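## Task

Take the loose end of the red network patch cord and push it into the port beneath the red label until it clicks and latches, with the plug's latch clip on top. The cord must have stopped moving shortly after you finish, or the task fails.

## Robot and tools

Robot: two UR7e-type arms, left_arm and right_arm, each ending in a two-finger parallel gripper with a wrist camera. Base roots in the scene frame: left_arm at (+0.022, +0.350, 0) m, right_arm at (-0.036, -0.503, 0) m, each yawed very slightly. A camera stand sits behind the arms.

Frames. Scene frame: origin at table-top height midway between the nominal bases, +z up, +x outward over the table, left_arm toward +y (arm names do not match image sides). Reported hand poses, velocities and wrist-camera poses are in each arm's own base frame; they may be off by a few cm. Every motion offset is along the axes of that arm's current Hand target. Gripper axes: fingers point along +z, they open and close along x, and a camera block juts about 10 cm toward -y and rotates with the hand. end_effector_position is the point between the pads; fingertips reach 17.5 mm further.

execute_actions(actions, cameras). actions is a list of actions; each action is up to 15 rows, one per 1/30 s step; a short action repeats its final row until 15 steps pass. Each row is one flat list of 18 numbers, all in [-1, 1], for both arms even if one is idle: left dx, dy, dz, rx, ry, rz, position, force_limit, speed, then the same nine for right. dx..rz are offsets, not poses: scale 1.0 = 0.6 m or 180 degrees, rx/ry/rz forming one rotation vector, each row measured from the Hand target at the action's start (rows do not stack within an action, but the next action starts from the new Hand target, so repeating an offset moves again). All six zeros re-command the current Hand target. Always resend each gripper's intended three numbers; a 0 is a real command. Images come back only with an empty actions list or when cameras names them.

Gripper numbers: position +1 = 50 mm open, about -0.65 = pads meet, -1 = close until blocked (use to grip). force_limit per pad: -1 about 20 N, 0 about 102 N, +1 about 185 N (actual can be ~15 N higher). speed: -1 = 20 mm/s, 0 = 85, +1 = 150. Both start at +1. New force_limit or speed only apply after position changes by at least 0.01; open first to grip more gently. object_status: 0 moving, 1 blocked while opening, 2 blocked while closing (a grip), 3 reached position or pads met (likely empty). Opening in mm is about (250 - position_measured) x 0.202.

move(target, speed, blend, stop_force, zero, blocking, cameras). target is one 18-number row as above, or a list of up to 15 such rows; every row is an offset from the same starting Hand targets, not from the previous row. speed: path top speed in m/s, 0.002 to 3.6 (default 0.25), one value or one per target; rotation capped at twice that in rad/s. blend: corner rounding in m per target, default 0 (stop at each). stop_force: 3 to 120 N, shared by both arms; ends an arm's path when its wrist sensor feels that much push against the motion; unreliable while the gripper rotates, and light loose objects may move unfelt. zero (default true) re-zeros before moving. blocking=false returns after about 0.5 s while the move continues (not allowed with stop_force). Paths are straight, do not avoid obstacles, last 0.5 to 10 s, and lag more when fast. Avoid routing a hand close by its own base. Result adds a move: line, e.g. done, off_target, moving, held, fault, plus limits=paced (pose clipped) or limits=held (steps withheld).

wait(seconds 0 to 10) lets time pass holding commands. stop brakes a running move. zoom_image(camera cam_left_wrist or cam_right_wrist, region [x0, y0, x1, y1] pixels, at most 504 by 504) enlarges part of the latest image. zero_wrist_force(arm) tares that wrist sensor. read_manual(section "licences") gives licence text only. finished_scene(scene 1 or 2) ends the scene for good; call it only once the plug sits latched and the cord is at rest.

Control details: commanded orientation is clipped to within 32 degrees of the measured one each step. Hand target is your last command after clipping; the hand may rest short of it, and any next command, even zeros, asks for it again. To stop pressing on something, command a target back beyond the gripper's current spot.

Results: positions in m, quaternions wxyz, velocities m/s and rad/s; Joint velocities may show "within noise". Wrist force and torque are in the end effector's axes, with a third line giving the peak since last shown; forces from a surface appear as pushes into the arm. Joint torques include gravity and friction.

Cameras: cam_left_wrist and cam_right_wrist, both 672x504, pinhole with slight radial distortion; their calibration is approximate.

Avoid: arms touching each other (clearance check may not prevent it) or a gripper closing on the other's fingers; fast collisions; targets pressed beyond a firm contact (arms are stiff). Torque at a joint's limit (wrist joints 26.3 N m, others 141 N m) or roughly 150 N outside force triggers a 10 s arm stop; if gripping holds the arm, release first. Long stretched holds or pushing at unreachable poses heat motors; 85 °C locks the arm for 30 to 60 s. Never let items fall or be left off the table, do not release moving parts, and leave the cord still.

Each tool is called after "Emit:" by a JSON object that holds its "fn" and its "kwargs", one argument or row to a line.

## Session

Good; now I know the relative offsets.

Emit:
{"fn": "execute_actions", "kwargs": {
  "actions": []
}}

Emit:
{"fn": "zoom_image", "kwargs": {
  "camera": "cam_left_wrist",
  "region": [60, 0, 560, 320]
}}

Scene clock: 0.00 s.
left_arm: end_effector_position=(+0.5989, -0.0571, +0.3178) position_measured=3 object_status=3 end_effector_quat_wxyz=(-0.072, +0.353, +0.848, -0.389) | right_arm: end_effector_position=(+0.8658, +0.3749, +0.1978) position_measured=3 object_status=3 end_effector_quat_wxyz=(-0.245, +0.959, +0.014, +0.143)
Joint positions: left_arm=[-0.047 -1.037 1 -1.044 -2.248 -0.653] | right_arm=[3.608 -2.525 -0.72 -0.972 1.879 2.087]
Joint velocities: within noise
Joint torques (N m): no reading
Motor temperatures (°C): left_arm=[35 45 47 47 45 37] | right_arm=[42 41 33 42 39 39]
Wrist force (N): no reading
Wrist torque (N m): no reading
Wrist force, peak (N): no reading
Hand target: left_arm +0.5989, -0.0571, +0.3178; -0.072, +0.353, +0.848, -0.389 | right_arm +0.8658, +0.3749, +0.1978; -0.245, +0.959, +0.014, +0.143
Tool commands: left_gripper/position=+1.0 left_gripper/force_limit=+1.0 left_gripper/speed=+1.0 right_gripper/position=+1.0 right_gripper/force_limit=+1.0 right_gripper/speed=+1.0
camera_calibration:
cam_left_wrist: T_world_to_cam=[[-0.73729, 0.659305, -0.147378, 0.536993], [0.650224, 0.633329, -0.419646, -0.209332], [-0.183336, -0.405229, -0.895644, 0.505413], [0, 0, 0, 1]] pos_world=[0.624692, -0.0166579, 0.443966]
cam_right_wrist: T_world_to_cam=[[0.960807, -0.0414121, 0.274108, -0.864778], [-0.00150295, -0.989543, -0.144231, 0.421724], [0.277215, 0.138167, -0.950822, 0.0212742], [0, 0, 0, 1]] pos_world=[0.825621, 0.378563, 0.318097]

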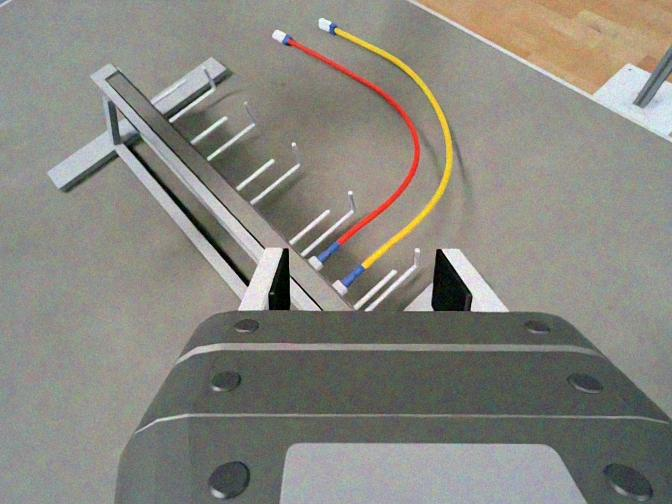

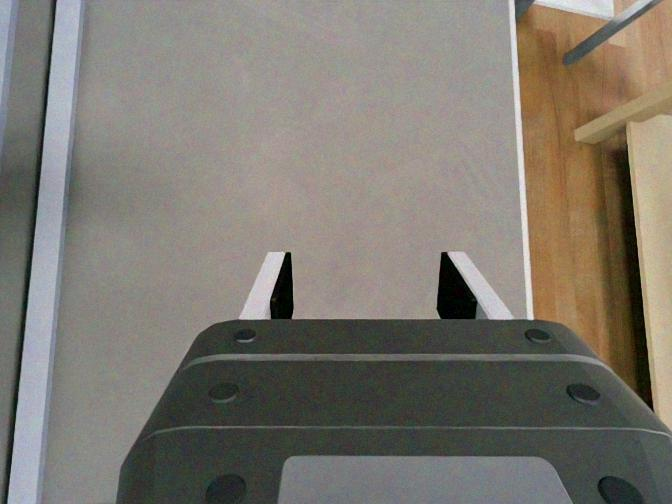

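Scaled by 1.008 from the camera's 672x504 image, which has a finer 960x720 frame.

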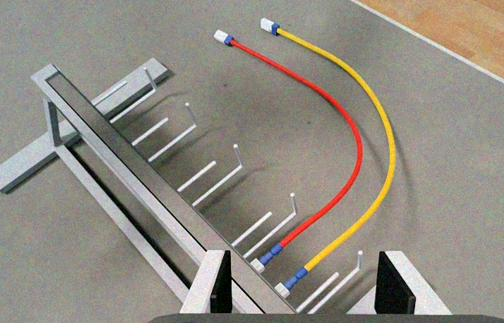

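Emit:
{"fn": "move", "kwargs": {
  "target": [
    [0,0,0,0,0,0,1,1,1,-0.169,-0.030,-0.318,0,0,0,1,1,1],
    [0,0,0,0,0,0,1,1,1,-0.718,0.525,-0.834,-0.185,-0.030,0.237,1,1,1]
  ],
  "speed": 0.35,
  "blend": [0.05,0]
}}

Emit:
{"fn": "move", "kwargs": {
  "target": [0.017,-0.328,0.5245,0.028,-0.621,-0.380,1,1,1,0,0,0,0,0,0,1,1,1],
  "speed": 0.35,
  "cameras": ["cam_left_wrist","cam_right_wrist"]
}}

Emit:
{"fn": "zoom_image", "kwargs": {
  "camera": "cam_left_wrist",
  "region": [60, 220, 560, 330]
}}

Scene clock: 30.97 s.
left_arm: end_effector_position=(+0.5989, -0.0571, +0.3178) position_measured=3 object_status=3 end_effector_quat_wxyz=(-0.072, +0.353, +0.848, -0.389) | right_arm: end_effector_position=(+0.3494, -0.1207, +0.3489) position_measured=3 object_status=3 end_effector_quat_wxyz=(-0.001, +0.933, -0.360, +0.000)
Joint positions: left_arm=[-0.047 -1.037 1 -1.044 -2.248 -0.653] | right_arm=[3.177 -1.224 -1.8 -1.687 1.572 2.343]
Joint torques (N m): left_arm=[-1.47 -51.79 -24.97 -1.47 -1.21 0.11] | right_arm=[-12.61 20.32 39.64 1.02 -1.22 -2.58]
Wrist force (N): left_arm=[0.2 0.3 -0.2] | right_arm=[-0.2 0.0 0.1]
Wrist torque (N m): left_arm=[0.04 -0.04 0.00] | right_arm=[-0.20 -0.05 -0.01]
Wrist force, peak (N): left_arm=[0.4 -0.1 -0.5] | right_arm=[-0.1 2.4 0.0]
Hand target: left_arm +0.5989, -0.0571, +0.3178; -0.072, +0.353, +0.848, -0.389 | right_arm +0.3494, -0.1208, +0.3491; -0.001, +0.933, -0.360, +0.000
Off the commanded pose: left_arm 0.000 m, 0 deg | right_arm 0.000 m, 0 deg.
move: done

Scene clock: 32.20 s.
left_arm: end_effector_position=(+0.5707, -0.0875, +0.3114) position_measured=3 object_status=3 end_effector_quat_wxyz=(-0.021, +0.259, +0.864, -0.431) | right_arm: end_effector_position=(+0.3494, -0.1208, +0.3491) position_measured=3 object_status=3 end_effector_quat_wxyz=(-0.001, +0.933, -0.360, +0.000)
Joint positions: left_arm=[-0.048 -1.211 1.346 -1.364 -2.412 -0.882] | right_arm=[3.176 -1.224 -1.8 -1.688 1.572 2.342]
Joint torques (N m): left_arm=[11.13 -37.08 -37.01 0.35 0.27 1.41] | right_arm=[-13.42 20 41.27 0.91 -1.25 -2.7]
Wrist force (N): left_arm=[0.1 0.0 -0.3] | right_arm=[0.0 0.2 0.1]
Wrist torque (N m): left_arm=[-0.03 -0.01 -0.10] | right_arm=[-0.17 -0.07 -0.01]
Wrist force, peak (N): left_arm=[1.5 15.3 9.0] | right_arm=[-0.3 -0.1 0.3]
Hand target: left_arm +0.5707, -0.0875, +0.3115; -0.021, +0.259, +0.864, -0.431 (not the last commanded pose) | right_arm +0.3494, -0.1208, +0.3491; -0.001, +0.933, -0.360, +0.000
Off the commanded pose: left_arm 0.329 m, 118 deg | right_arm 0.000 m, 0 deg.
move: held (left_arm; a check stopped the path); limits=held
pose unreachable (left arm): on one or more control steps of this call, first in action 0 (counted from 0), this arm could not follow its commanded pose, so it was not sent that pose on those steps. It may still have moved: this result reports where it is.
cause: moving toward the commanded pose would bring two parts of the arm too close to each other (its gripper and another part of the arm, with joints 4 (wrist 1) to 6 (wrist 3) between them, 9 mm apart when it was first held).
camera_calibration:
cam_left_wrist: T_world_to_cam=[[-0.862374, 0.472373, -0.182141, 0.601068], [0.496962, 0.721154, -0.482665, -0.0595704], [-0.0966463, -0.506754, -0.856656, 0.4117], [0, 0, 0, 1]] pos_world=[0.587739, -0.0323383, 0.433411]
cam_right_wrist: T_world_to_cam=[[0.739294, -0.673328, -0.00856275, -0.330943], [-0.62912, -0.695178, 0.34776, 0.0354043], [-0.240109, -0.25171, -0.937545, 0.505744], [0, 0, 0, 1]] pos_world=[0.388371, -0.0709199, 0.459011]

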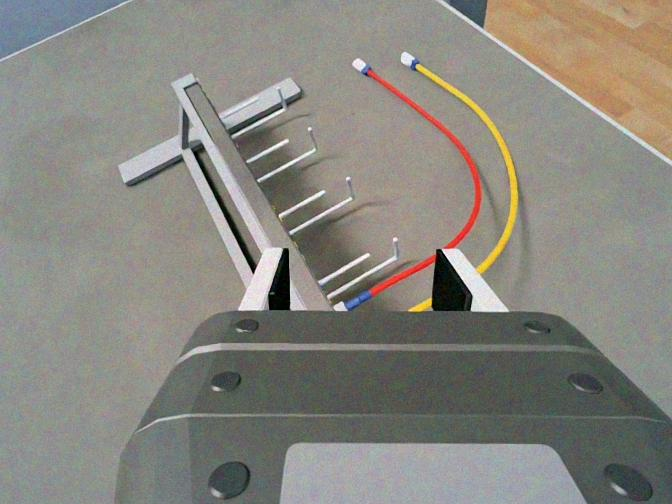

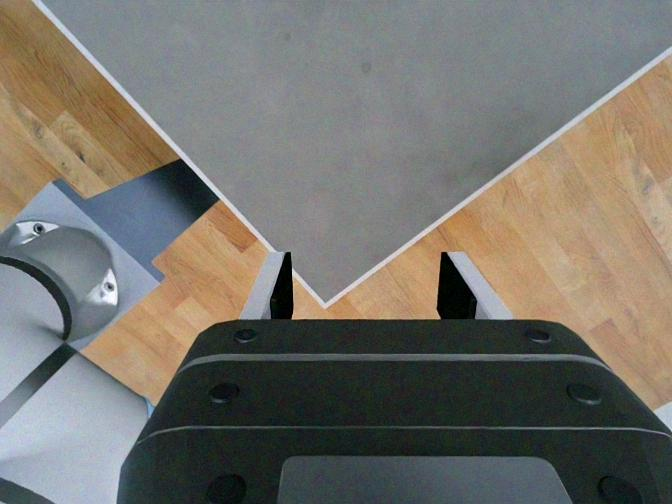

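Scaled by 1.008 from the camera's 672x504 image, which has a finer 960x720 frame.

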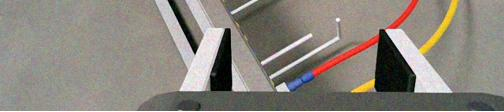

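Emit:
{"fn": "zoom_image", "kwargs": {
  "camera": "cam_left_wrist",
  "region": [170, 70, 370, 320]
}}

Emit:
{"fn": "zoom_image", "kwargs": {
  "camera": "cam_left_wrist",
  "region": [330, 30, 450, 120]
}}

Scaled by 2.016 from the camera's 672x504 image, which has a finer 960x720 frame.

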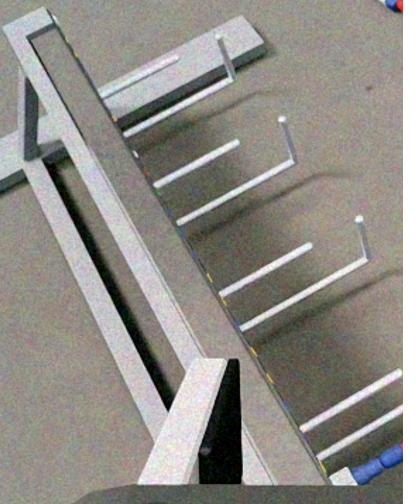

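Scaled by 4.200 from the camera's 672x504 image, which has a finer 960x720 frame.

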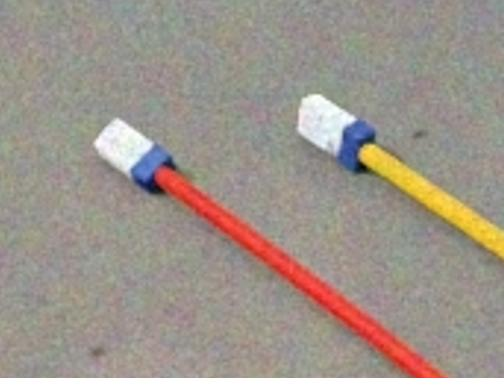

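Emit:
{"fn": "move", "kwargs": {
  "target": [0.0295,-0.318,0.830,-0.288,-0.029,-0.2036,0.2,-0.5,0,0,0,0,0,0,0,1,1,1],
  "speed": 0.35,
  "cameras": ["cam_left_wrist"]
}}

Emit:
{"fn": "zoom_image", "kwargs": {
  "camera": "cam_left_wrist",
  "region": [300, 130, 400, 260]
}}

Scene clock: 49.63 s.
left_arm: end_effector_position=(+0.3441, -0.5389, +0.1393) position_measured=123 object_status=3 end_effector_quat_wxyz=(+0.000, -0.052, +0.999, +0.000) | right_arm: end_effector_position=(+0.3494, -0.1208, +0.3491) position_measured=3 object_status=3 end_effector_quat_wxyz=(-0.001, +0.933, -0.360, +0.000)
Joint positions: left_arm=[-1.213 -1.17 1.578 -1.977 -1.57 -2.887] | right_arm=[3.176 -1.224 -1.8 -1.688 1.572 2.342]
Joint torques (N m): left_arm=[-11.51 -39.71 -36.03 -0.44 1.95 -1.53] | right_arm=[-12.73 20.13 40.6 1.07 -1.22 -2.36]
Wrist force (N): left_arm=[0.7 1.4 -1.2] | right_arm=[0.0 0.0 0.1]
Wrist torque (N m): left_arm=[0.34 -0.19 -0.09] | right_arm=[-0.19 -0.08 -0.02]
Wrist force, peak (N): left_arm=[0.6 1.8 -2.7] | right_arm=[-0.4 0.1 0.2]
Hand target: left_arm +0.3441, -0.5389, +0.1393; +0.000, -0.052, +0.999, +0.001 | right_arm +0.3494, -0.1208, +0.3491; -0.001, +0.933, -0.360, +0.000
Off the commanded pose: left_arm 0.000 m, 0 deg | right_arm 0.000 m, 0 deg.
move: done
camera_calibration:
cam_left_wrist: T_world_to_cam=[[-0.994635, -0.103158, 0.00774756, 0.296397], [-0.0936862, 0.93, 0.35542, 0.494432], [-0.0438698, 0.352787, -0.934675, 0.469542], [0, 0, 0, 1]] pos_world=[0.361727, -0.594894, 0.260841]
Images, in order (width x height): cam_left_wrist 672x504.

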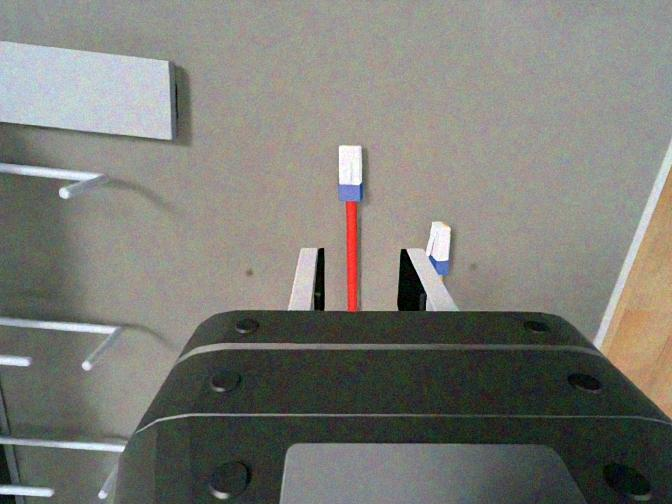

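Scaled by 3.877 from the camera's 672x504 image, which has a finer 960x720 frame.

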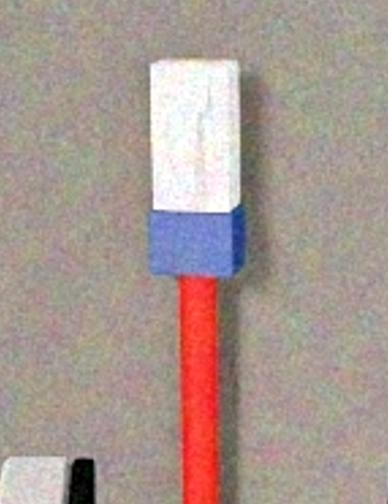

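Emit:
{"fn": "move", "kwargs": {
  "target": [-0.0007,-0.003,0.1973,0,0,0,0.2,-0.5,0,0,0,0,0,0,0,1,1,1],
  "speed": 0.1,
  "stop_force": 6,
  "cameras": ["cam_left_wrist"]
}}

Emit:
{"fn": "zoom_image", "kwargs": {
  "camera": "cam_left_wrist",
  "region": [300, 180, 420, 315]
}}

Scene clock: 62.33 s.
left_arm: end_effector_position=(+0.3448, -0.5405, +0.0209) position_measured=123 object_status=3 end_effector_quat_wxyz=(+0.000, -0.052, +0.999, +0.001) | right_arm: end_effector_position=(+0.3494, -0.1208, +0.3491) position_measured=3 object_status=3 end_effector_quat_wxyz=(-0.001, +0.933, -0.360, +0.000)
Joint positions: left_arm=[-1.213 -1.023 1.698 -2.245 -1.57 -2.887] | right_arm=[3.176 -1.224 -1.8 -1.688 1.572 2.342]
Joint torques (N m): left_arm=[9.28 -40.63 -7.62 -5.17 0.03 1.4] | right_arm=[-12.33 19.74 41.48 0.93 -1.25 -2.27]
Wrist force (N): left_arm=[1.0 1.5 -1.0] | right_arm=[-0.2 -0.1 0.2]
Wrist torque (N m): left_arm=[0.35 -0.24 -0.10] | right_arm=[-0.21 -0.05 -0.01]
Wrist force, peak (N): left_arm=[0.4 1.7 -2.3] | right_arm=[-0.2 0.2 0.3]
Hand target: left_arm +0.3448, -0.5405, +0.0209; +0.000, -0.052, +0.999, +0.001 | right_arm +0.3494, -0.1208, +0.3491; -0.001, +0.933, -0.360, +0.000
Off the commanded pose: left_arm 0.000 m, 0 deg | right_arm 0.000 m, 0 deg.
move: done
camera_calibration:
cam_left_wrist: T_world_to_cam=[[-0.994625, -0.103258, 0.00769869, 0.297789], [-0.0937925, 0.929955, 0.355508, 0.538067], [-0.0438685, 0.352875, -0.934642, 0.359519], [0, 0, 0, 1]] pos_world=[0.362427, -0.596494, 0.142442]
Images, in order (width x height): cam_left_wrist 672x504.

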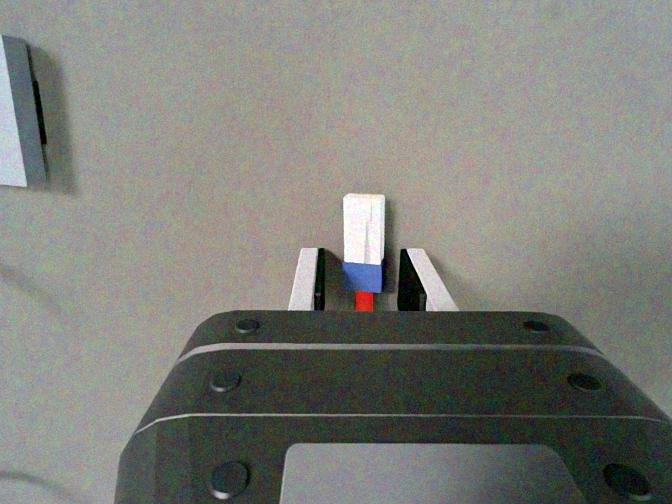

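Scaled by 3.733 from the camera's 672x504 image, which has a finer 960x720 frame.

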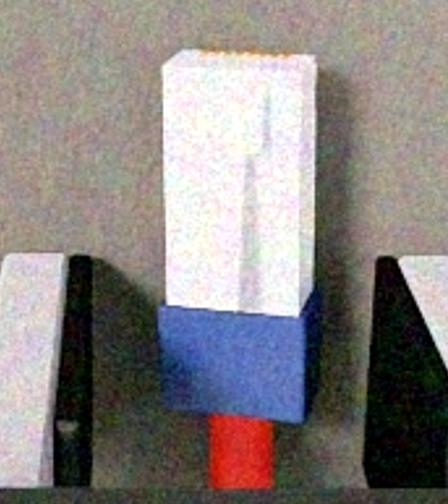

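Emit:
{"fn": "execute_actions", "kwargs": {
  "actions": [
    [[0,0,0,0,0,0,-1,-0.4,-1,0,0,0,0,0,0,1,1,1]],
    [[0,0,0,0,0,0,-1,-0.4,-1,0,0,0,0,0,0,1,1,1]]
  ],
  "cameras": ["cam_left_wrist"]
}}

Emit:
{"fn": "zoom_image", "kwargs": {
  "camera": "cam_left_wrist",
  "region": [300, 180, 420, 315]
}}

Scene clock: 66.43 s.
left_arm: end_effector_position=(+0.3448, -0.5405, +0.0209) position_measured=193 object_status=2 end_effector_quat_wxyz=(+0.000, -0.052, +0.999, +0.001) | right_arm: end_effector_position=(+0.3494, -0.1208, +0.3491) position_measured=3 object_status=3 end_effector_quat_wxyz=(-0.001, +0.933, -0.360, +0.000)
Joint positions: left_arm=[-1.213 -1.023 1.698 -2.245 -1.57 -2.887] | right_arm=[3.176 -1.224 -1.8 -1.688 1.572 2.342]
Joint torques (N m): left_arm=[8.8 -40.83 -8.95 -5.06 1.63 1.3] | right_arm=[-12.75 19.9 41.06 0.97 -1.23 -2.13]
Wrist force (N): left_arm=[1.0 1.3 -0.8] | right_arm=[-0.2 0.1 0.1]
Wrist torque (N m): left_arm=[0.31 -0.24 -0.09] | right_arm=[-0.18 -0.05 -0.02]
Wrist force, peak (N): left_arm=[0.7 1.7 -1.2] | right_arm=[-0.3 0.2 0.3]
Hand target: left_arm +0.3448, -0.5405, +0.0209; +0.000, -0.052, +0.999, +0.001 | right_arm +0.3494, -0.1208, +0.3491; -0.001, +0.933, -0.360, +0.000
Off the commanded pose: left_arm 0.000 m, 0 deg | right_arm 0.000 m, 0 deg.
camera_calibration:
cam_left_wrist: T_world_to_cam=[[-0.994625, -0.103258, 0.00769869, 0.297789], [-0.0937925, 0.929955, 0.355508, 0.538067], [-0.0438685, 0.352875, -0.934642, 0.359519], [0, 0, 0, 1]] pos_world=[0.362427, -0.596494, 0.142442]
Images, in order (width x height): cam_left_wrist 672x504.

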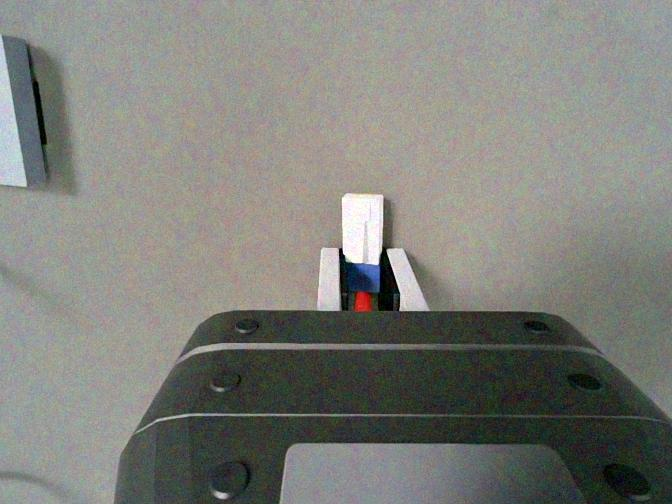

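Scaled by 3.733 from the camera's 672x504 image, which has a finer 960x720 frame.

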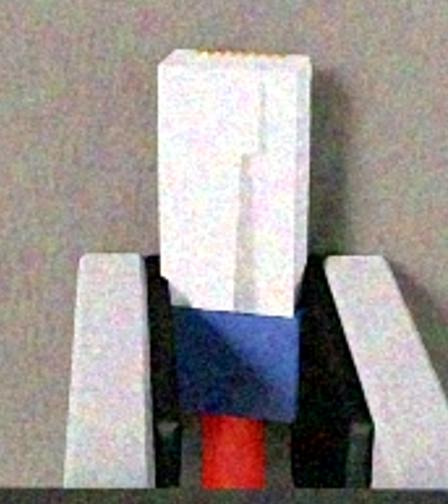

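Emit:
{"fn": "move", "kwargs": {
  "target": [
    [0,0,-0.2152,0,0,0,-1,-0.4,-1,0,0,0,0,0,0,1,1,1],
    [-0.3077,0.2620,-0.2152,0,0,-0.4668,-1,-0.4,-1,0,0,0,0,0,0,1,1,1]
  ],
  "blend": [0.03,0],
  "speed": 0.25,
  "cameras": ["cam_left_wrist"]
}}

Emit:
{"fn": "zoom_image", "kwargs": {
  "camera": "cam_left_wrist",
  "region": [0, 60, 500, 280]
}}

Emit:
{"fn": "zoom_image", "kwargs": {
  "camera": "cam_left_wrist",
  "region": [300, 180, 420, 315]
}}

Scene clock: 89.23 s.
left_arm: end_effector_position=(+0.5120, -0.3652, +0.1503) position_measured=193 object_status=2 end_effector_quat_wxyz=(-0.001, +0.707, -0.707, +0.000) | right_arm: end_effector_position=(+0.3494, -0.1208, +0.3491) position_measured=3 object_status=3 end_effector_quat_wxyz=(-0.001, +0.933, -0.360, +0.000)
Joint positions: left_arm=[-0.834 -1.204 1.595 -1.962 -1.57 -3.974] | right_arm=[3.176 -1.224 -1.8 -1.688 1.572 2.342]
Joint torques (N m): left_arm=[11.52 -35.3 -37.61 -0.58 2.47 -1.53] | right_arm=[-12.51 19.49 40.3 1.01 -1.08 -1.85]
Wrist force (N): left_arm=[0.6 1.4 -0.7] | right_arm=[0.0 0.1 0.0]
Wrist torque (N m): left_arm=[0.36 -0.16 -0.10] | right_arm=[-0.19 -0.07 -0.01]
Wrist force, peak (N): left_arm=[1.1 1.3 -2.3] | right_arm=[-0.2 0.1 0.4]
Hand target: left_arm +0.5121, -0.3652, +0.1503; -0.001, +0.707, -0.707, +0.000 | right_arm +0.3494, -0.1208, +0.3491; -0.001, +0.933, -0.360, +0.000
Off the commanded pose: left_arm 0.000 m, 0 deg | right_arm 0.000 m, 0 deg.
move: done
camera_calibration:
cam_left_wrist: T_world_to_cam=[[-0.00109722, -0.999973, 0.00725642, -0.354951], [-0.935202, 0.00359569, 0.354097, 0.437549], [-0.354113, -0.0063977, -0.935181, 0.453707], [0, 0, 0, 1]] pos_world=[0.56947, -0.353612, 0.271939]
Images, in order (width x height): cam_left_wrist 672x504.

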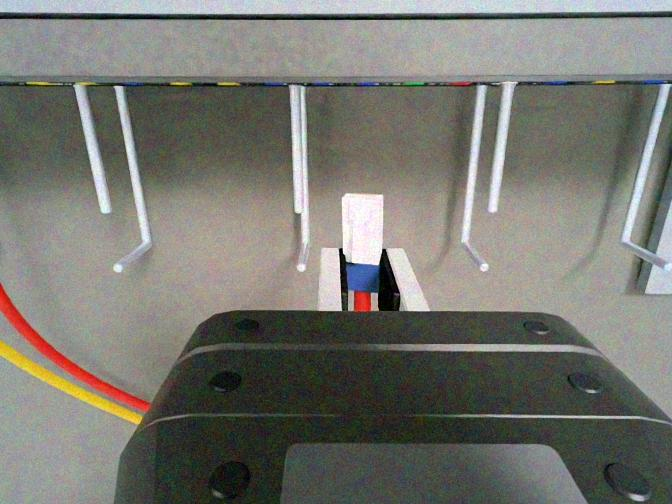

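Scaled by 1.008 from the camera's 672x504 image, which has a finer 960x720 frame.

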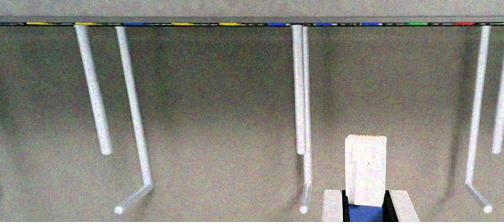

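Scaled by 3.733 from the camera's 672x504 image, which has a finer 960x720 frame.

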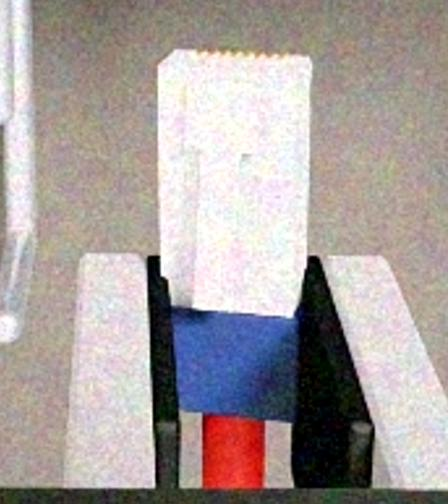

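Emit:
{"fn": "zoom_image", "kwargs": {
  "camera": "cam_left_wrist",
  "region": [340, 65, 500, 105]
}}

Emit:
{"fn": "zoom_image", "kwargs": {
  "camera": "cam_left_wrist",
  "region": [500, 65, 660, 105]
}}

Scaled by 3.150 from the camera's 672x504 image, which has a finer 960x720 frame.

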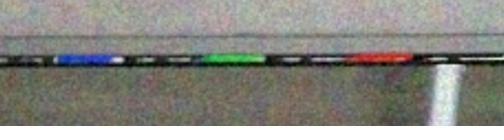

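Scaled by 3.150 from the camera's 672x504 image, which has a finer 960x720 frame.

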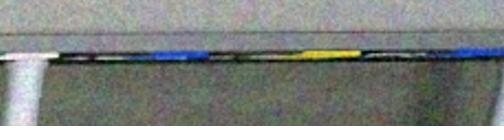

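Emit:
{"fn": "move", "kwargs": {
  "target": [
    [0.060,-0.0132,0,0,0,-0.0028,-1,-0.4,-1,-0.208,-0.6527,0.167,0.4046,-0.002,-0.003,1,1,1],
    [0.060,-0.0132,0.0918,0,0,-0.0028,-1,-0.4,-1,-0.208,-0.6527,0.2725,0.4046,-0.002,-0.003,1,1,1]
  ],
  "speed": [0.3,0.08],
  "cameras": ["cam_left_wrist","cam_right_wrist"]
}}

Emit:
{"fn": "zoom_image", "kwargs": {
  "camera": "cam_right_wrist",
  "region": [260, 150, 400, 270]
}}

Emit:
{"fn": "zoom_image", "kwargs": {
  "camera": "cam_left_wrist",
  "region": [300, 90, 440, 280]
}}

Scene clock: 119.33 s.
left_arm: end_effector_position=(+0.5200, -0.4012, +0.0952) position_measured=193 object_status=2 end_effector_quat_wxyz=(-0.001, +0.710, -0.704, +0.000) | right_arm: end_effector_position=(+0.5202, +0.2533, +0.1862) position_measured=3 object_status=3 end_effector_quat_wxyz=(-0.555, +0.752, -0.286, +0.211)
Joint positions: left_arm=[-0.862 -1.088 1.578 -2.06 -1.57 -4.012] | right_arm=[3.708 -2.037 -2.377 0.962 1.837 3.058]
Joint torques (N m): left_arm=[6.83 -40.26 -10.98 -5.15 -0.09 1.33] | right_arm=[15.03 24.13 24.09 5 -1.19 2.36]
Wrist force (N): left_arm=[0.8 1.1 -0.8] | right_arm=[1.8 -0.7 -0.4]
Wrist torque (N m): left_arm=[0.30 -0.19 -0.10] | right_arm=[0.07 -0.21 0.11]
Wrist force, peak (N): left_arm=[0.9 1.4 -2.0] | right_arm=[1.8 -1.7 -1.0]
Hand target: left_arm +0.5200, -0.4012, +0.0952; -0.001, +0.710, -0.704, +0.000 | right_arm +0.5202, +0.2533, +0.1862; -0.555, +0.752, -0.286, +0.211
Off the commanded pose: left_arm 0.000 m, 0 deg | right_arm 0.000 m, 0 deg.
move: done
camera_calibration:
cam_left_wrist: T_world_to_cam=[[0.00785714, -0.999943, 0.00719756, -0.395109], [-0.935209, -0.00479995, 0.354063, 0.461211], [-0.354008, -0.00951315, -0.935194, 0.403438], [0, 0, 0, 1]] pos_world=[0.577253, -0.389035, 0.216839]
cam_right_wrist: T_world_to_cam=[[0.752307, -0.658798, -0.00435592, -0.217876], [-0.403896, -0.455981, -0.793063, 0.494243], [0.520482, 0.598386, -0.609124, -0.183908], [0, 0, 0, 1]] pos_world=[0.459254, 0.191877, 0.278994]

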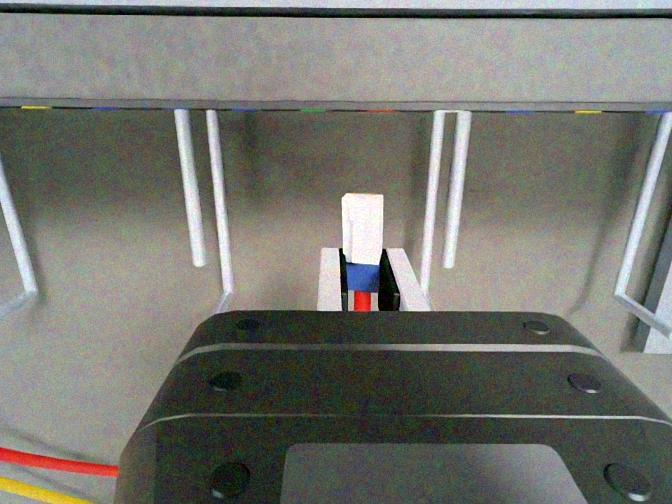

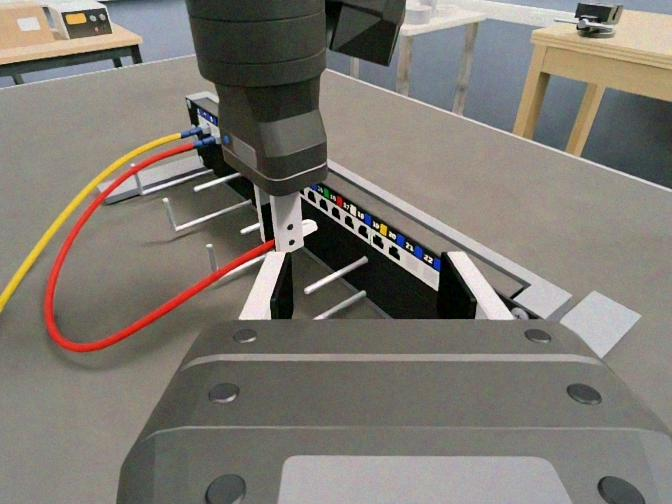

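Scaled by 3.600 from the camera's 672x504 image, which has a finer 960x720 frame.

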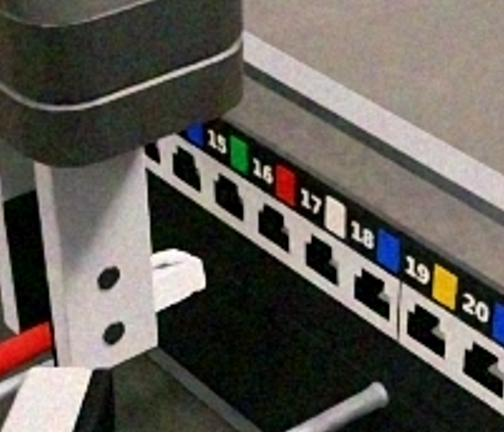

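Scaled by 2.653 from the camera's 672x504 image, which has a finer 960x720 frame.

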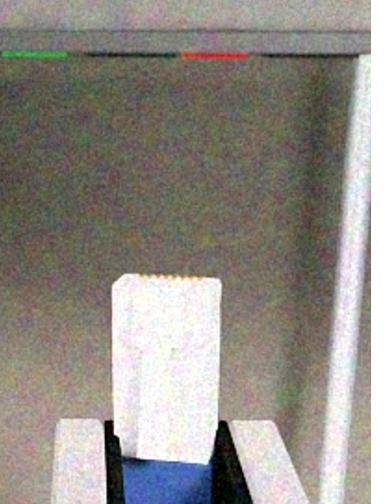

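Emit:
{"fn": "move", "kwargs": {
  "target": [-0.0047,-0.0267,0,0,0,0,-1,-0.4,-1,0,0,0,0,0,0,1,1,1],
  "speed": 0.05,
  "stop_force": 5,
  "cameras": ["cam_left_wrist","cam_right_wrist"]
}}

Emit:
{"fn": "zoom_image", "kwargs": {
  "camera": "cam_right_wrist",
  "region": [295, 185, 365, 245]
}}

Emit:
{"fn": "zoom_image", "kwargs": {
  "camera": "cam_left_wrist",
  "region": [300, 130, 440, 280]
}}

Scene clock: 127.40 s.
left_arm: end_effector_position=(+0.5360, -0.3982, +0.0952) position_measured=193 object_status=2 end_effector_quat_wxyz=(-0.001, +0.710, -0.704, +0.000) | right_arm: end_effector_position=(+0.5202, +0.2533, +0.1862) position_measured=3 object_status=3 end_effector_quat_wxyz=(-0.555, +0.752, -0.286, +0.211)
Joint positions: left_arm=[-0.84 -1.064 1.541 -2.047 -1.57 -3.99] | right_arm=[3.708 -2.037 -2.377 0.962 1.837 3.058]
Joint torques (N m): left_arm=[11.03 -40.61 -36.73 -0.49 -0.48 1.68] | right_arm=[15.48 24.39 24.14 4.97 -1.14 2.47]
Wrist force (N): left_arm=[0.7 1.4 -0.8] | right_arm=[1.8 -0.6 -0.6]
Wrist torque (N m): left_arm=[0.37 -0.20 -0.22] | right_arm=[0.08 -0.19 0.11]
Wrist force, peak (N): left_arm=[0.7 2.3 -0.7] | right_arm=[2.0 -0.7 -0.7]
Hand target: left_arm +0.5360, -0.3982, +0.0952; -0.001, +0.710, -0.704, +0.000 | right_arm +0.5202, +0.2533, +0.1862; -0.555, +0.752, -0.286, +0.211
Off the commanded pose: left_arm 0.000 m, 0 deg | right_arm 0.000 m, 0 deg.
move: done
camera_calibration:
cam_left_wrist: T_world_to_cam=[[0.00785566, -0.999943, 0.00719812, -0.392234], [-0.935209, -0.00479837, 0.354063, 0.476189], [-0.354008, -0.00951315, -0.935194, 0.409131], [0, 0, 0, 1]] pos_world=[0.593253, -0.386035, 0.216839]
cam_right_wrist: T_world_to_cam=[[0.752272, -0.658839, -0.00430278, -0.217867], [-0.403827, -0.455916, -0.793136, 0.49422], [0.520587, 0.598392, -0.609029, -0.183983], [0, 0, 0, 1]] pos_world=[0.459254, 0.191877, 0.278995]

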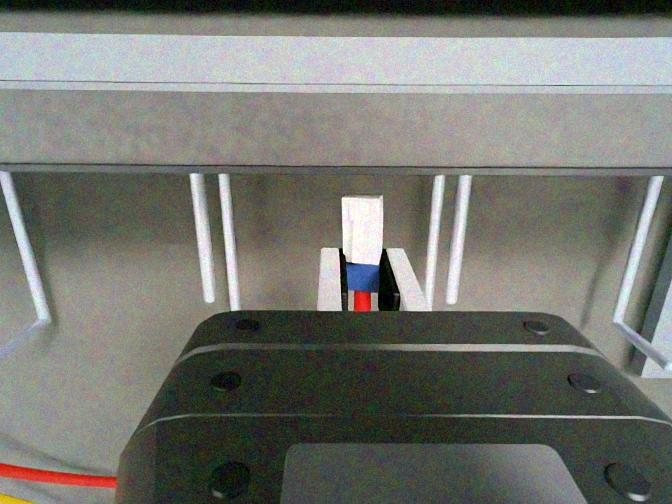

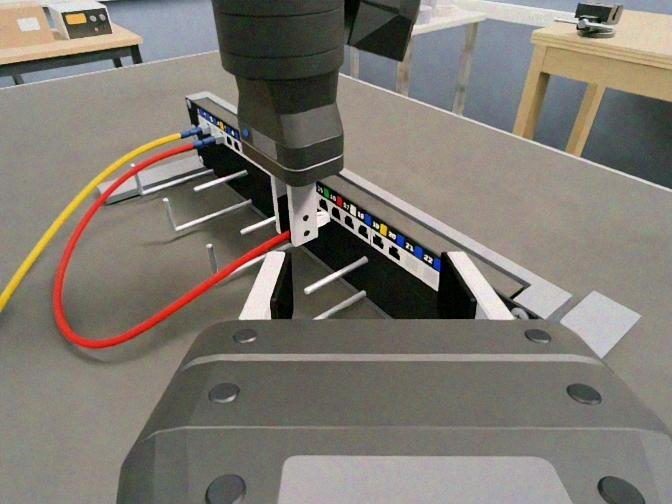

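Scaled by 7.200 from the camera's 672x504 image, which has a finer 960x720 frame.

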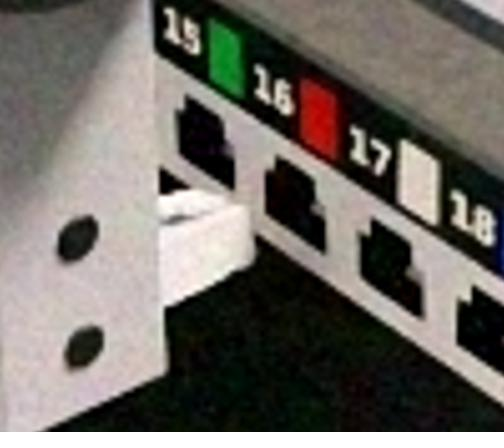

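Scaled by 3.360 from the camera's 672x504 image, which has a finer 960x720 frame.

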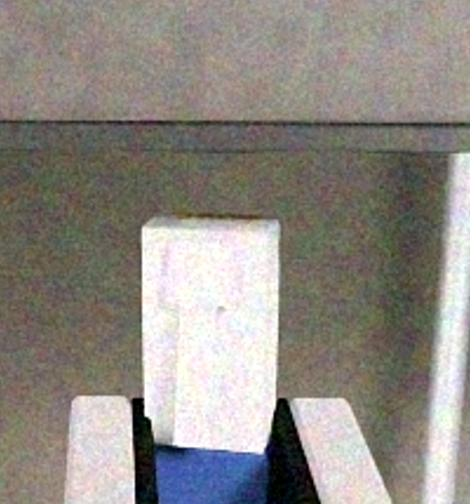

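Emit:
{"fn": "move", "kwargs": {
  "target": [0.0042,0,0,0,-0.0556,0,-1,-0.4,-1,0,0,0,0,0,0,1,1,1],
  "speed": 0.05,
  "cameras": ["cam_left_wrist","cam_right_wrist"]
}}

Emit:
{"fn": "zoom_image", "kwargs": {
  "camera": "cam_right_wrist",
  "region": [295, 185, 365, 245]
}}

Emit:
{"fn": "zoom_image", "kwargs": {
  "camera": "cam_left_wrist",
  "region": [300, 130, 440, 280]
}}

Scene clock: 141.37 s.
left_arm: end_effector_position=(+0.5360, -0.4007, +0.0952) position_measured=193 object_status=2 end_effector_quat_wxyz=(-0.062, +0.707, -0.702, -0.062) | right_arm: end_effector_position=(+0.5202, +0.2533, +0.1862) position_measured=3 object_status=3 end_effector_quat_wxyz=(-0.555, +0.752, -0.286, +0.211)
Joint positions: left_arm=[-0.886 -1.008 1.422 -1.848 -1.461 -4.043] | right_arm=[3.708 -2.037 -2.377 0.962 1.837 3.058]
Joint torques (N m): left_arm=[-11.65 -44.59 -37.51 -0.21 2.33 -1.41] | right_arm=[14.36 25.1 24.63 4.9 -0.96 2.2]
Wrist force (N): left_arm=[0.0 1.7 -0.6] | right_arm=[1.8 -0.9 -0.4]
Wrist torque (N m): left_arm=[0.41 -0.05 -0.15] | right_arm=[0.05 -0.20 0.11]
Wrist force, peak (N): left_arm=[1.1 1.7 -0.8] | right_arm=[1.9 -0.7 -0.6]
Hand target: left_arm +0.5360, -0.4007, +0.0952; -0.062, +0.707, -0.702, -0.062 | right_arm +0.5202, +0.2533, +0.1862; -0.555, +0.752, -0.286, +0.211
Off the commanded pose: left_arm 0.000 m, 0 deg | right_arm 0.000 m, 0 deg.
move: done
camera_calibration:
cam_left_wrist: T_world_to_cam=[[0.00786577, -0.986009, -0.166509, -0.372676], [-0.934721, -0.0664136, 0.349123, 0.451744], [-0.355296, 0.152893, -0.922165, 0.473618], [0, 0, 0, 1]] pos_world=[0.593461, -0.409873, 0.216986]
cam_right_wrist: T_world_to_cam=[[0.752272, -0.658839, -0.00430278, -0.217867], [-0.403827, -0.455916, -0.793136, 0.49422], [0.520587, 0.598392, -0.609029, -0.183983], [0, 0, 0, 1]] pos_world=[0.459254, 0.191877, 0.278995]

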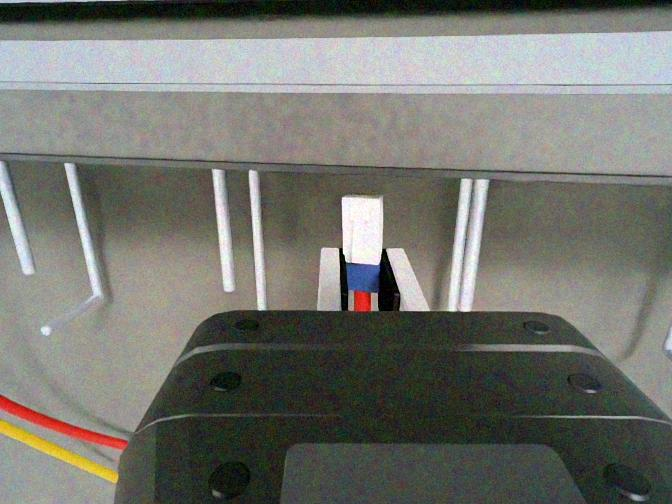

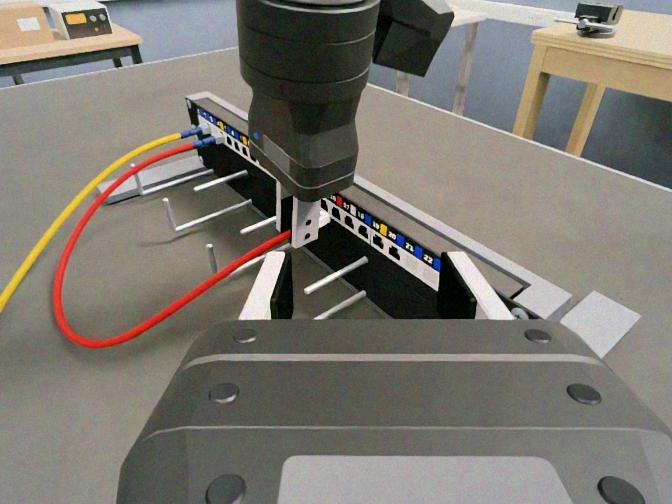

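Scaled by 7.200 from the camera's 672x504 image, which has a finer 960x720 frame.

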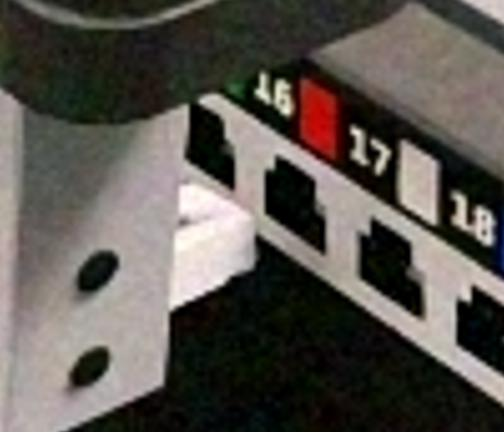

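Scaled by 3.360 from the camera's 672x504 image, which has a finer 960x720 frame.

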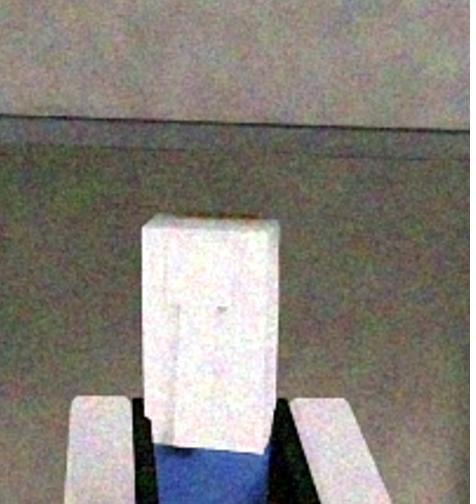

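Emit:
{"fn": "zoom_image", "kwargs": {
  "camera": "cam_right_wrist",
  "region": [312, 205, 352, 235]
}}

Scaled by 12.600 from the camera's 672x504 image, which has a finer 960x720 frame.

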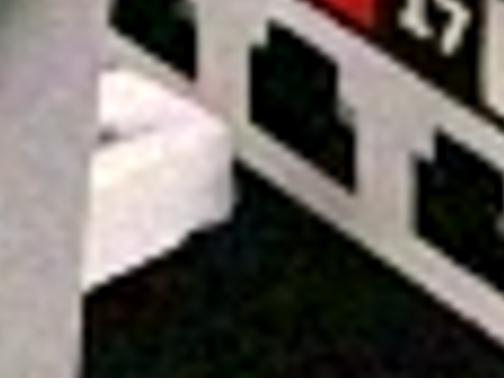

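Emit:
{"fn": "move", "kwargs": {
  "target": "[0,0,0.0042,0,0,0,-1,-0.4,-1,0,0,0,0,0,0,1,1,1],[0,-0.0117,0.0042,0,0,0,-1,-0.4,-1,0,0,0,0,0,0,1,1,1]]",
  "speed": 0.04,
  "stop_force": 5,
  "cameras": ["cam_left_wrist","cam_right_wrist"]
}}

Emit:
{"fn": "zoom_image", "kwargs": {
  "camera": "cam_right_wrist",
  "region": [312, 205, 352, 235]
}}


Scaled by 12.600 from the camera's 672x504 image, which has a finer 960x720 frame.

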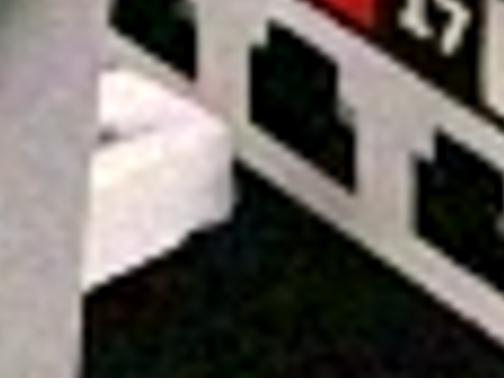

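Emit:
{"fn": "move", "kwargs": {
  "target": [
    [0.0007,0,0.0041,0,0,0,-1,-0.4,-1,0,0,0,0,0,0,1,1,1],
    [0.0007,-0.0117,0.0041,0,0,0,-1,-0.4,-1,0,0,0,0,0,0,1,1,1]
  ],
  "speed": 0.04,
  "stop_force": 5,
  "cameras": ["cam_left_wrist","cam_right_wrist"]
}}

Emit:
{"fn": "zoom_image", "kwargs": {
  "camera": "cam_right_wrist",
  "region": [312, 205, 352, 235]
}}

Emit:
{"fn": "zoom_image", "kwargs": {
  "camera": "cam_left_wrist",
  "region": [310, 150, 420, 280]
}}

Scene clock: 167.27 s.
left_arm: end_effector_position=(+0.5430, -0.4007, +0.0927) position_measured=193 object_status=2 end_effector_quat_wxyz=(-0.062, +0.707, -0.702, -0.062) | right_arm: end_effector_position=(+0.5202, +0.2533, +0.1862) position_measured=3 object_status=3 end_effector_quat_wxyz=(-0.555, +0.752, -0.286, +0.211)
Joint positions: left_arm=[-0.878 -0.993 1.406 -1.847 -1.46 -4.035] | right_arm=[3.708 -2.037 -2.377 0.962 1.837 3.058]
Joint torques (N m): left_arm=[11.92 -45.45 -37.7 -0.03 2.47 1.82] | right_arm=[14.81 24.39 23.71 4.73 -1 2.28]
Wrist force (N): left_arm=[0.4 1.8 -0.5] | right_arm=[1.8 -0.8 -0.7]
Wrist torque (N m): left_arm=[0.43 -0.11 -0.26] | right_arm=[0.06 -0.20 0.11]
Wrist force, peak (N): left_arm=[0.5 2.2 -1.0] | right_arm=[2.1 -0.6 -0.6]
Hand target: left_arm +0.5430, -0.4007, +0.0927; -0.062, +0.707, -0.702, -0.062 | right_arm +0.5202, +0.2533, +0.1862; -0.555, +0.752, -0.286, +0.211
Off the commanded pose: left_arm 0.000 m, 0 deg | right_arm 0.000 m, 0 deg.
move: done
camera_calibration:
cam_left_wrist: T_world_to_cam=[[0.00783089, -0.985993, -0.1666, -0.373003], [-0.934723, -0.0664127, 0.349117, 0.459169], [-0.355291, 0.152991, -0.922151, 0.473819], [0, 0, 0, 1]] pos_world=[0.600461, -0.409773, 0.214487]
cam_right_wrist: T_world_to_cam=[[0.752272, -0.658839, -0.00430278, -0.217867], [-0.403827, -0.455916, -0.793136, 0.49422], [0.520587, 0.598392, -0.609029, -0.183983], [0, 0, 0, 1]] pos_world=[0.459254, 0.191877, 0.278995]

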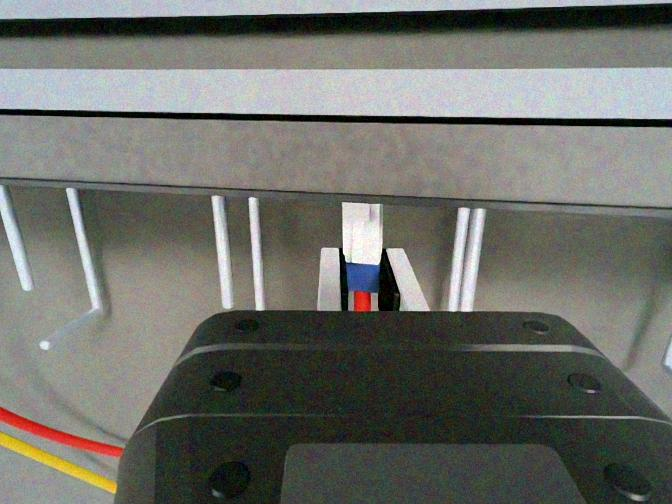

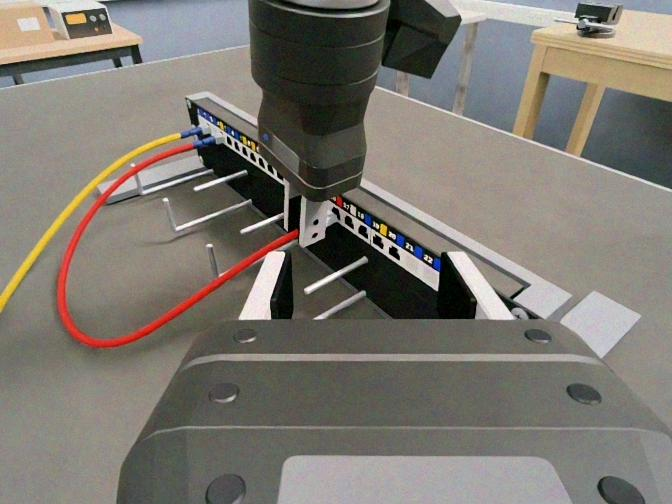

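Scaled by 12.600 from the camera's 672x504 image, which has a finer 960x720 frame.

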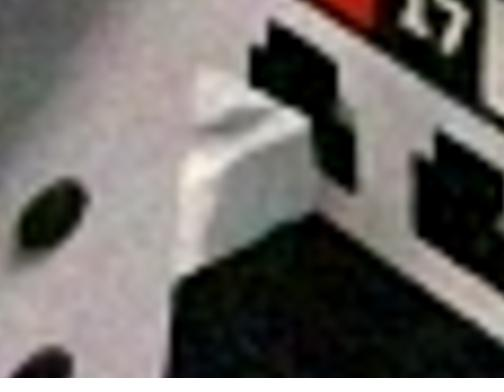

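Scaled by 3.877 from the camera's 672x504 image, which has a finer 960x720 frame.

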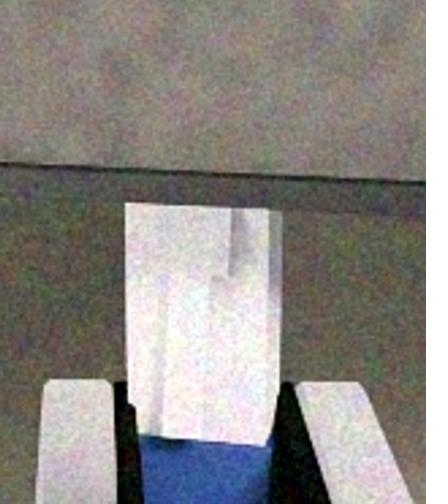

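Emit:
{"fn": "move", "kwargs": {
  "target": [0.0003,0,0.0014,0,0,0,-1,-0.4,-1,0,0,0,0,0,0,1,1,1],
  "speed": 0.03
}}

Emit:
{"fn": "move", "kwargs": {
  "target": [0,-0.018,0,0,0,0,-1,-0.4,-1,0,0,0,0,0,0,1,1,1],
  "speed": 0.01,
  "stop_force": 8,
  "cameras": ["cam_left_wrist","cam_right_wrist"]
}}

Emit:
{"fn": "zoom_image", "kwargs": {
  "camera": "cam_right_wrist",
  "region": [312, 205, 352, 235]
}}

Scene clock: 180.20 s.
left_arm: end_effector_position=(+0.5431, -0.4007, +0.0919) position_measured=193 object_status=2 end_effector_quat_wxyz=(-0.062, +0.707, -0.702, -0.062) | right_arm: end_effector_position=(+0.5202, +0.2533, +0.1862) position_measured=3 object_status=3 end_effector_quat_wxyz=(-0.555, +0.752, -0.286, +0.211)
Joint positions: left_arm=[-0.878 -0.992 1.407 -1.849 -1.46 -4.035] | right_arm=[3.708 -2.037 -2.377 0.962 1.837 3.058]
Joint torques (N m): left_arm=[6.62 -45.12 -10.4 -4.87 2.27 0.4] | right_arm=[14.82 24.5 24.84 4.64 -0.98 2.17]
Wrist force (N): left_arm=[0.3 1.3 -0.6] | right_arm=[2.0 -0.6 -0.5]
Wrist torque (N m): left_arm=[0.35 -0.09 -0.26] | right_arm=[0.09 -0.23 0.11]
Wrist force, peak (N): left_arm=[0.4 1.8 -0.9] | right_arm=[2.0 -0.8 -0.4]
Hand target: left_arm +0.5430, -0.4007, +0.0919; -0.062, +0.707, -0.702, -0.062 | right_arm +0.5202, +0.2533, +0.1862; -0.555, +0.752, -0.286, +0.211
Off the commanded pose: left_arm 0.000 m, 0 deg | right_arm 0.000 m, 0 deg.
move: done

Scene clock: 181.70 s.
left_arm: end_effector_position=(+0.5465, -0.4006, +0.0918) position_measured=193 object_status=2 end_effector_quat_wxyz=(-0.062, +0.707, -0.702, -0.062) | right_arm: end_effector_position=(+0.5202, +0.2533, +0.1862) position_measured=3 object_status=3 end_effector_quat_wxyz=(-0.555, +0.752, -0.286, +0.211)
Joint positions: left_arm=[-0.874 -0.986 1.397 -1.845 -1.459 -4.032] | right_arm=[3.708 -2.037 -2.377 0.962 1.837 3.058]
Joint torques (N m): left_arm=[-6.96 -62.7 -11.42 -5 3.44 -1.36] | right_arm=[15.68 24.01 24.71 4.83 -0.84 2.07]
Wrist force (N): left_arm=[0.4 9.7 -1.7] | right_arm=[1.8 -0.7 -0.5]
Wrist torque (N m): left_arm=[0.61 -0.04 -0.24] | right_arm=[0.07 -0.21 0.11]
Wrist force, peak (N): left_arm=[0.3 20.0 -3.1] | right_arm=[2.0 -0.6 -0.6]
Hand target: left_arm +0.5465, -0.4006, +0.0918; -0.062, +0.707, -0.702, -0.062 (not the last commanded pose) | right_arm +0.5202, +0.2533, +0.1862; -0.555, +0.752, -0.286, +0.211
Off the commanded pose: left_arm 0.007 m, 0 deg | right_arm 0.000 m, 0 deg.
move: contact (left_arm)
camera_calibration:
cam_left_wrist: T_world_to_cam=[[0.00783089, -0.985993, -0.1666, -0.37318], [-0.934723, -0.0664127, 0.349117, 0.462755], [-0.355291, 0.152991, -0.922151, 0.474232], [0, 0, 0, 1]] pos_world=[0.603961, -0.409773, 0.213587]
cam_right_wrist: T_world_to_cam=[[0.752272, -0.658839, -0.00430278, -0.217867], [-0.403827, -0.455916, -0.793136, 0.49422], [0.520587, 0.598392, -0.609029, -0.183983], [0, 0, 0, 1]] pos_world=[0.459254, 0.191877, 0.278995]

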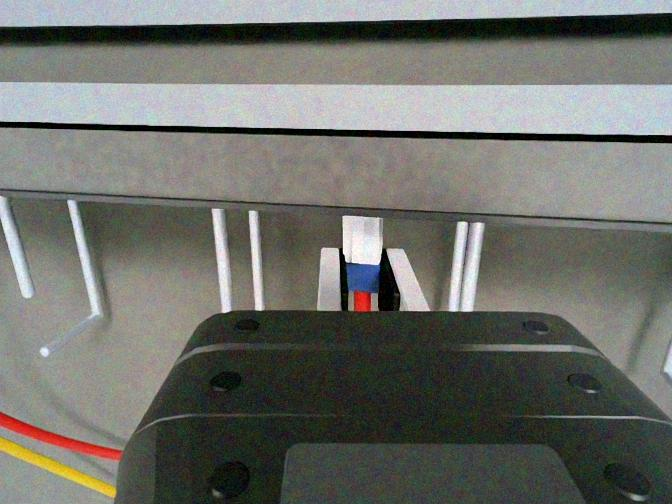

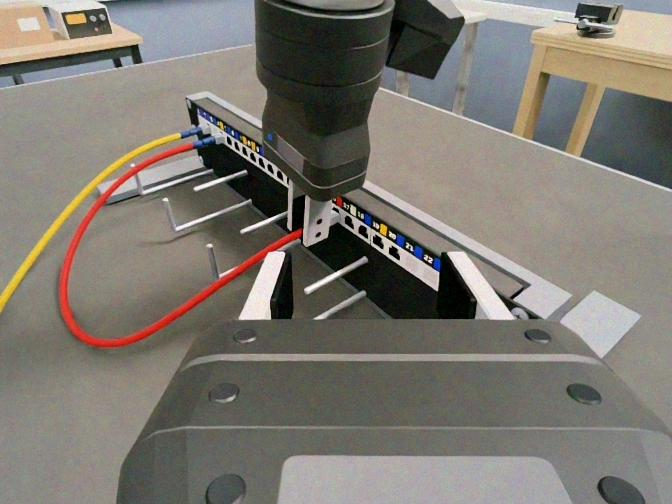

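Scaled by 12.600 from the camera's 672x504 image, which has a finer 960x720 frame.

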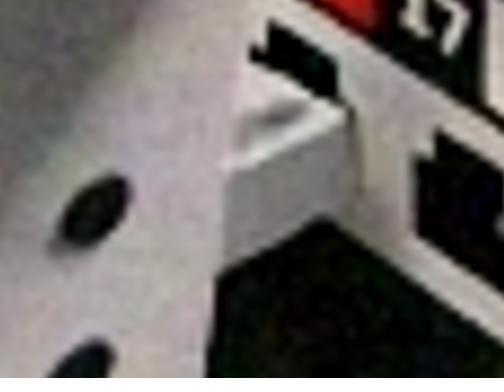

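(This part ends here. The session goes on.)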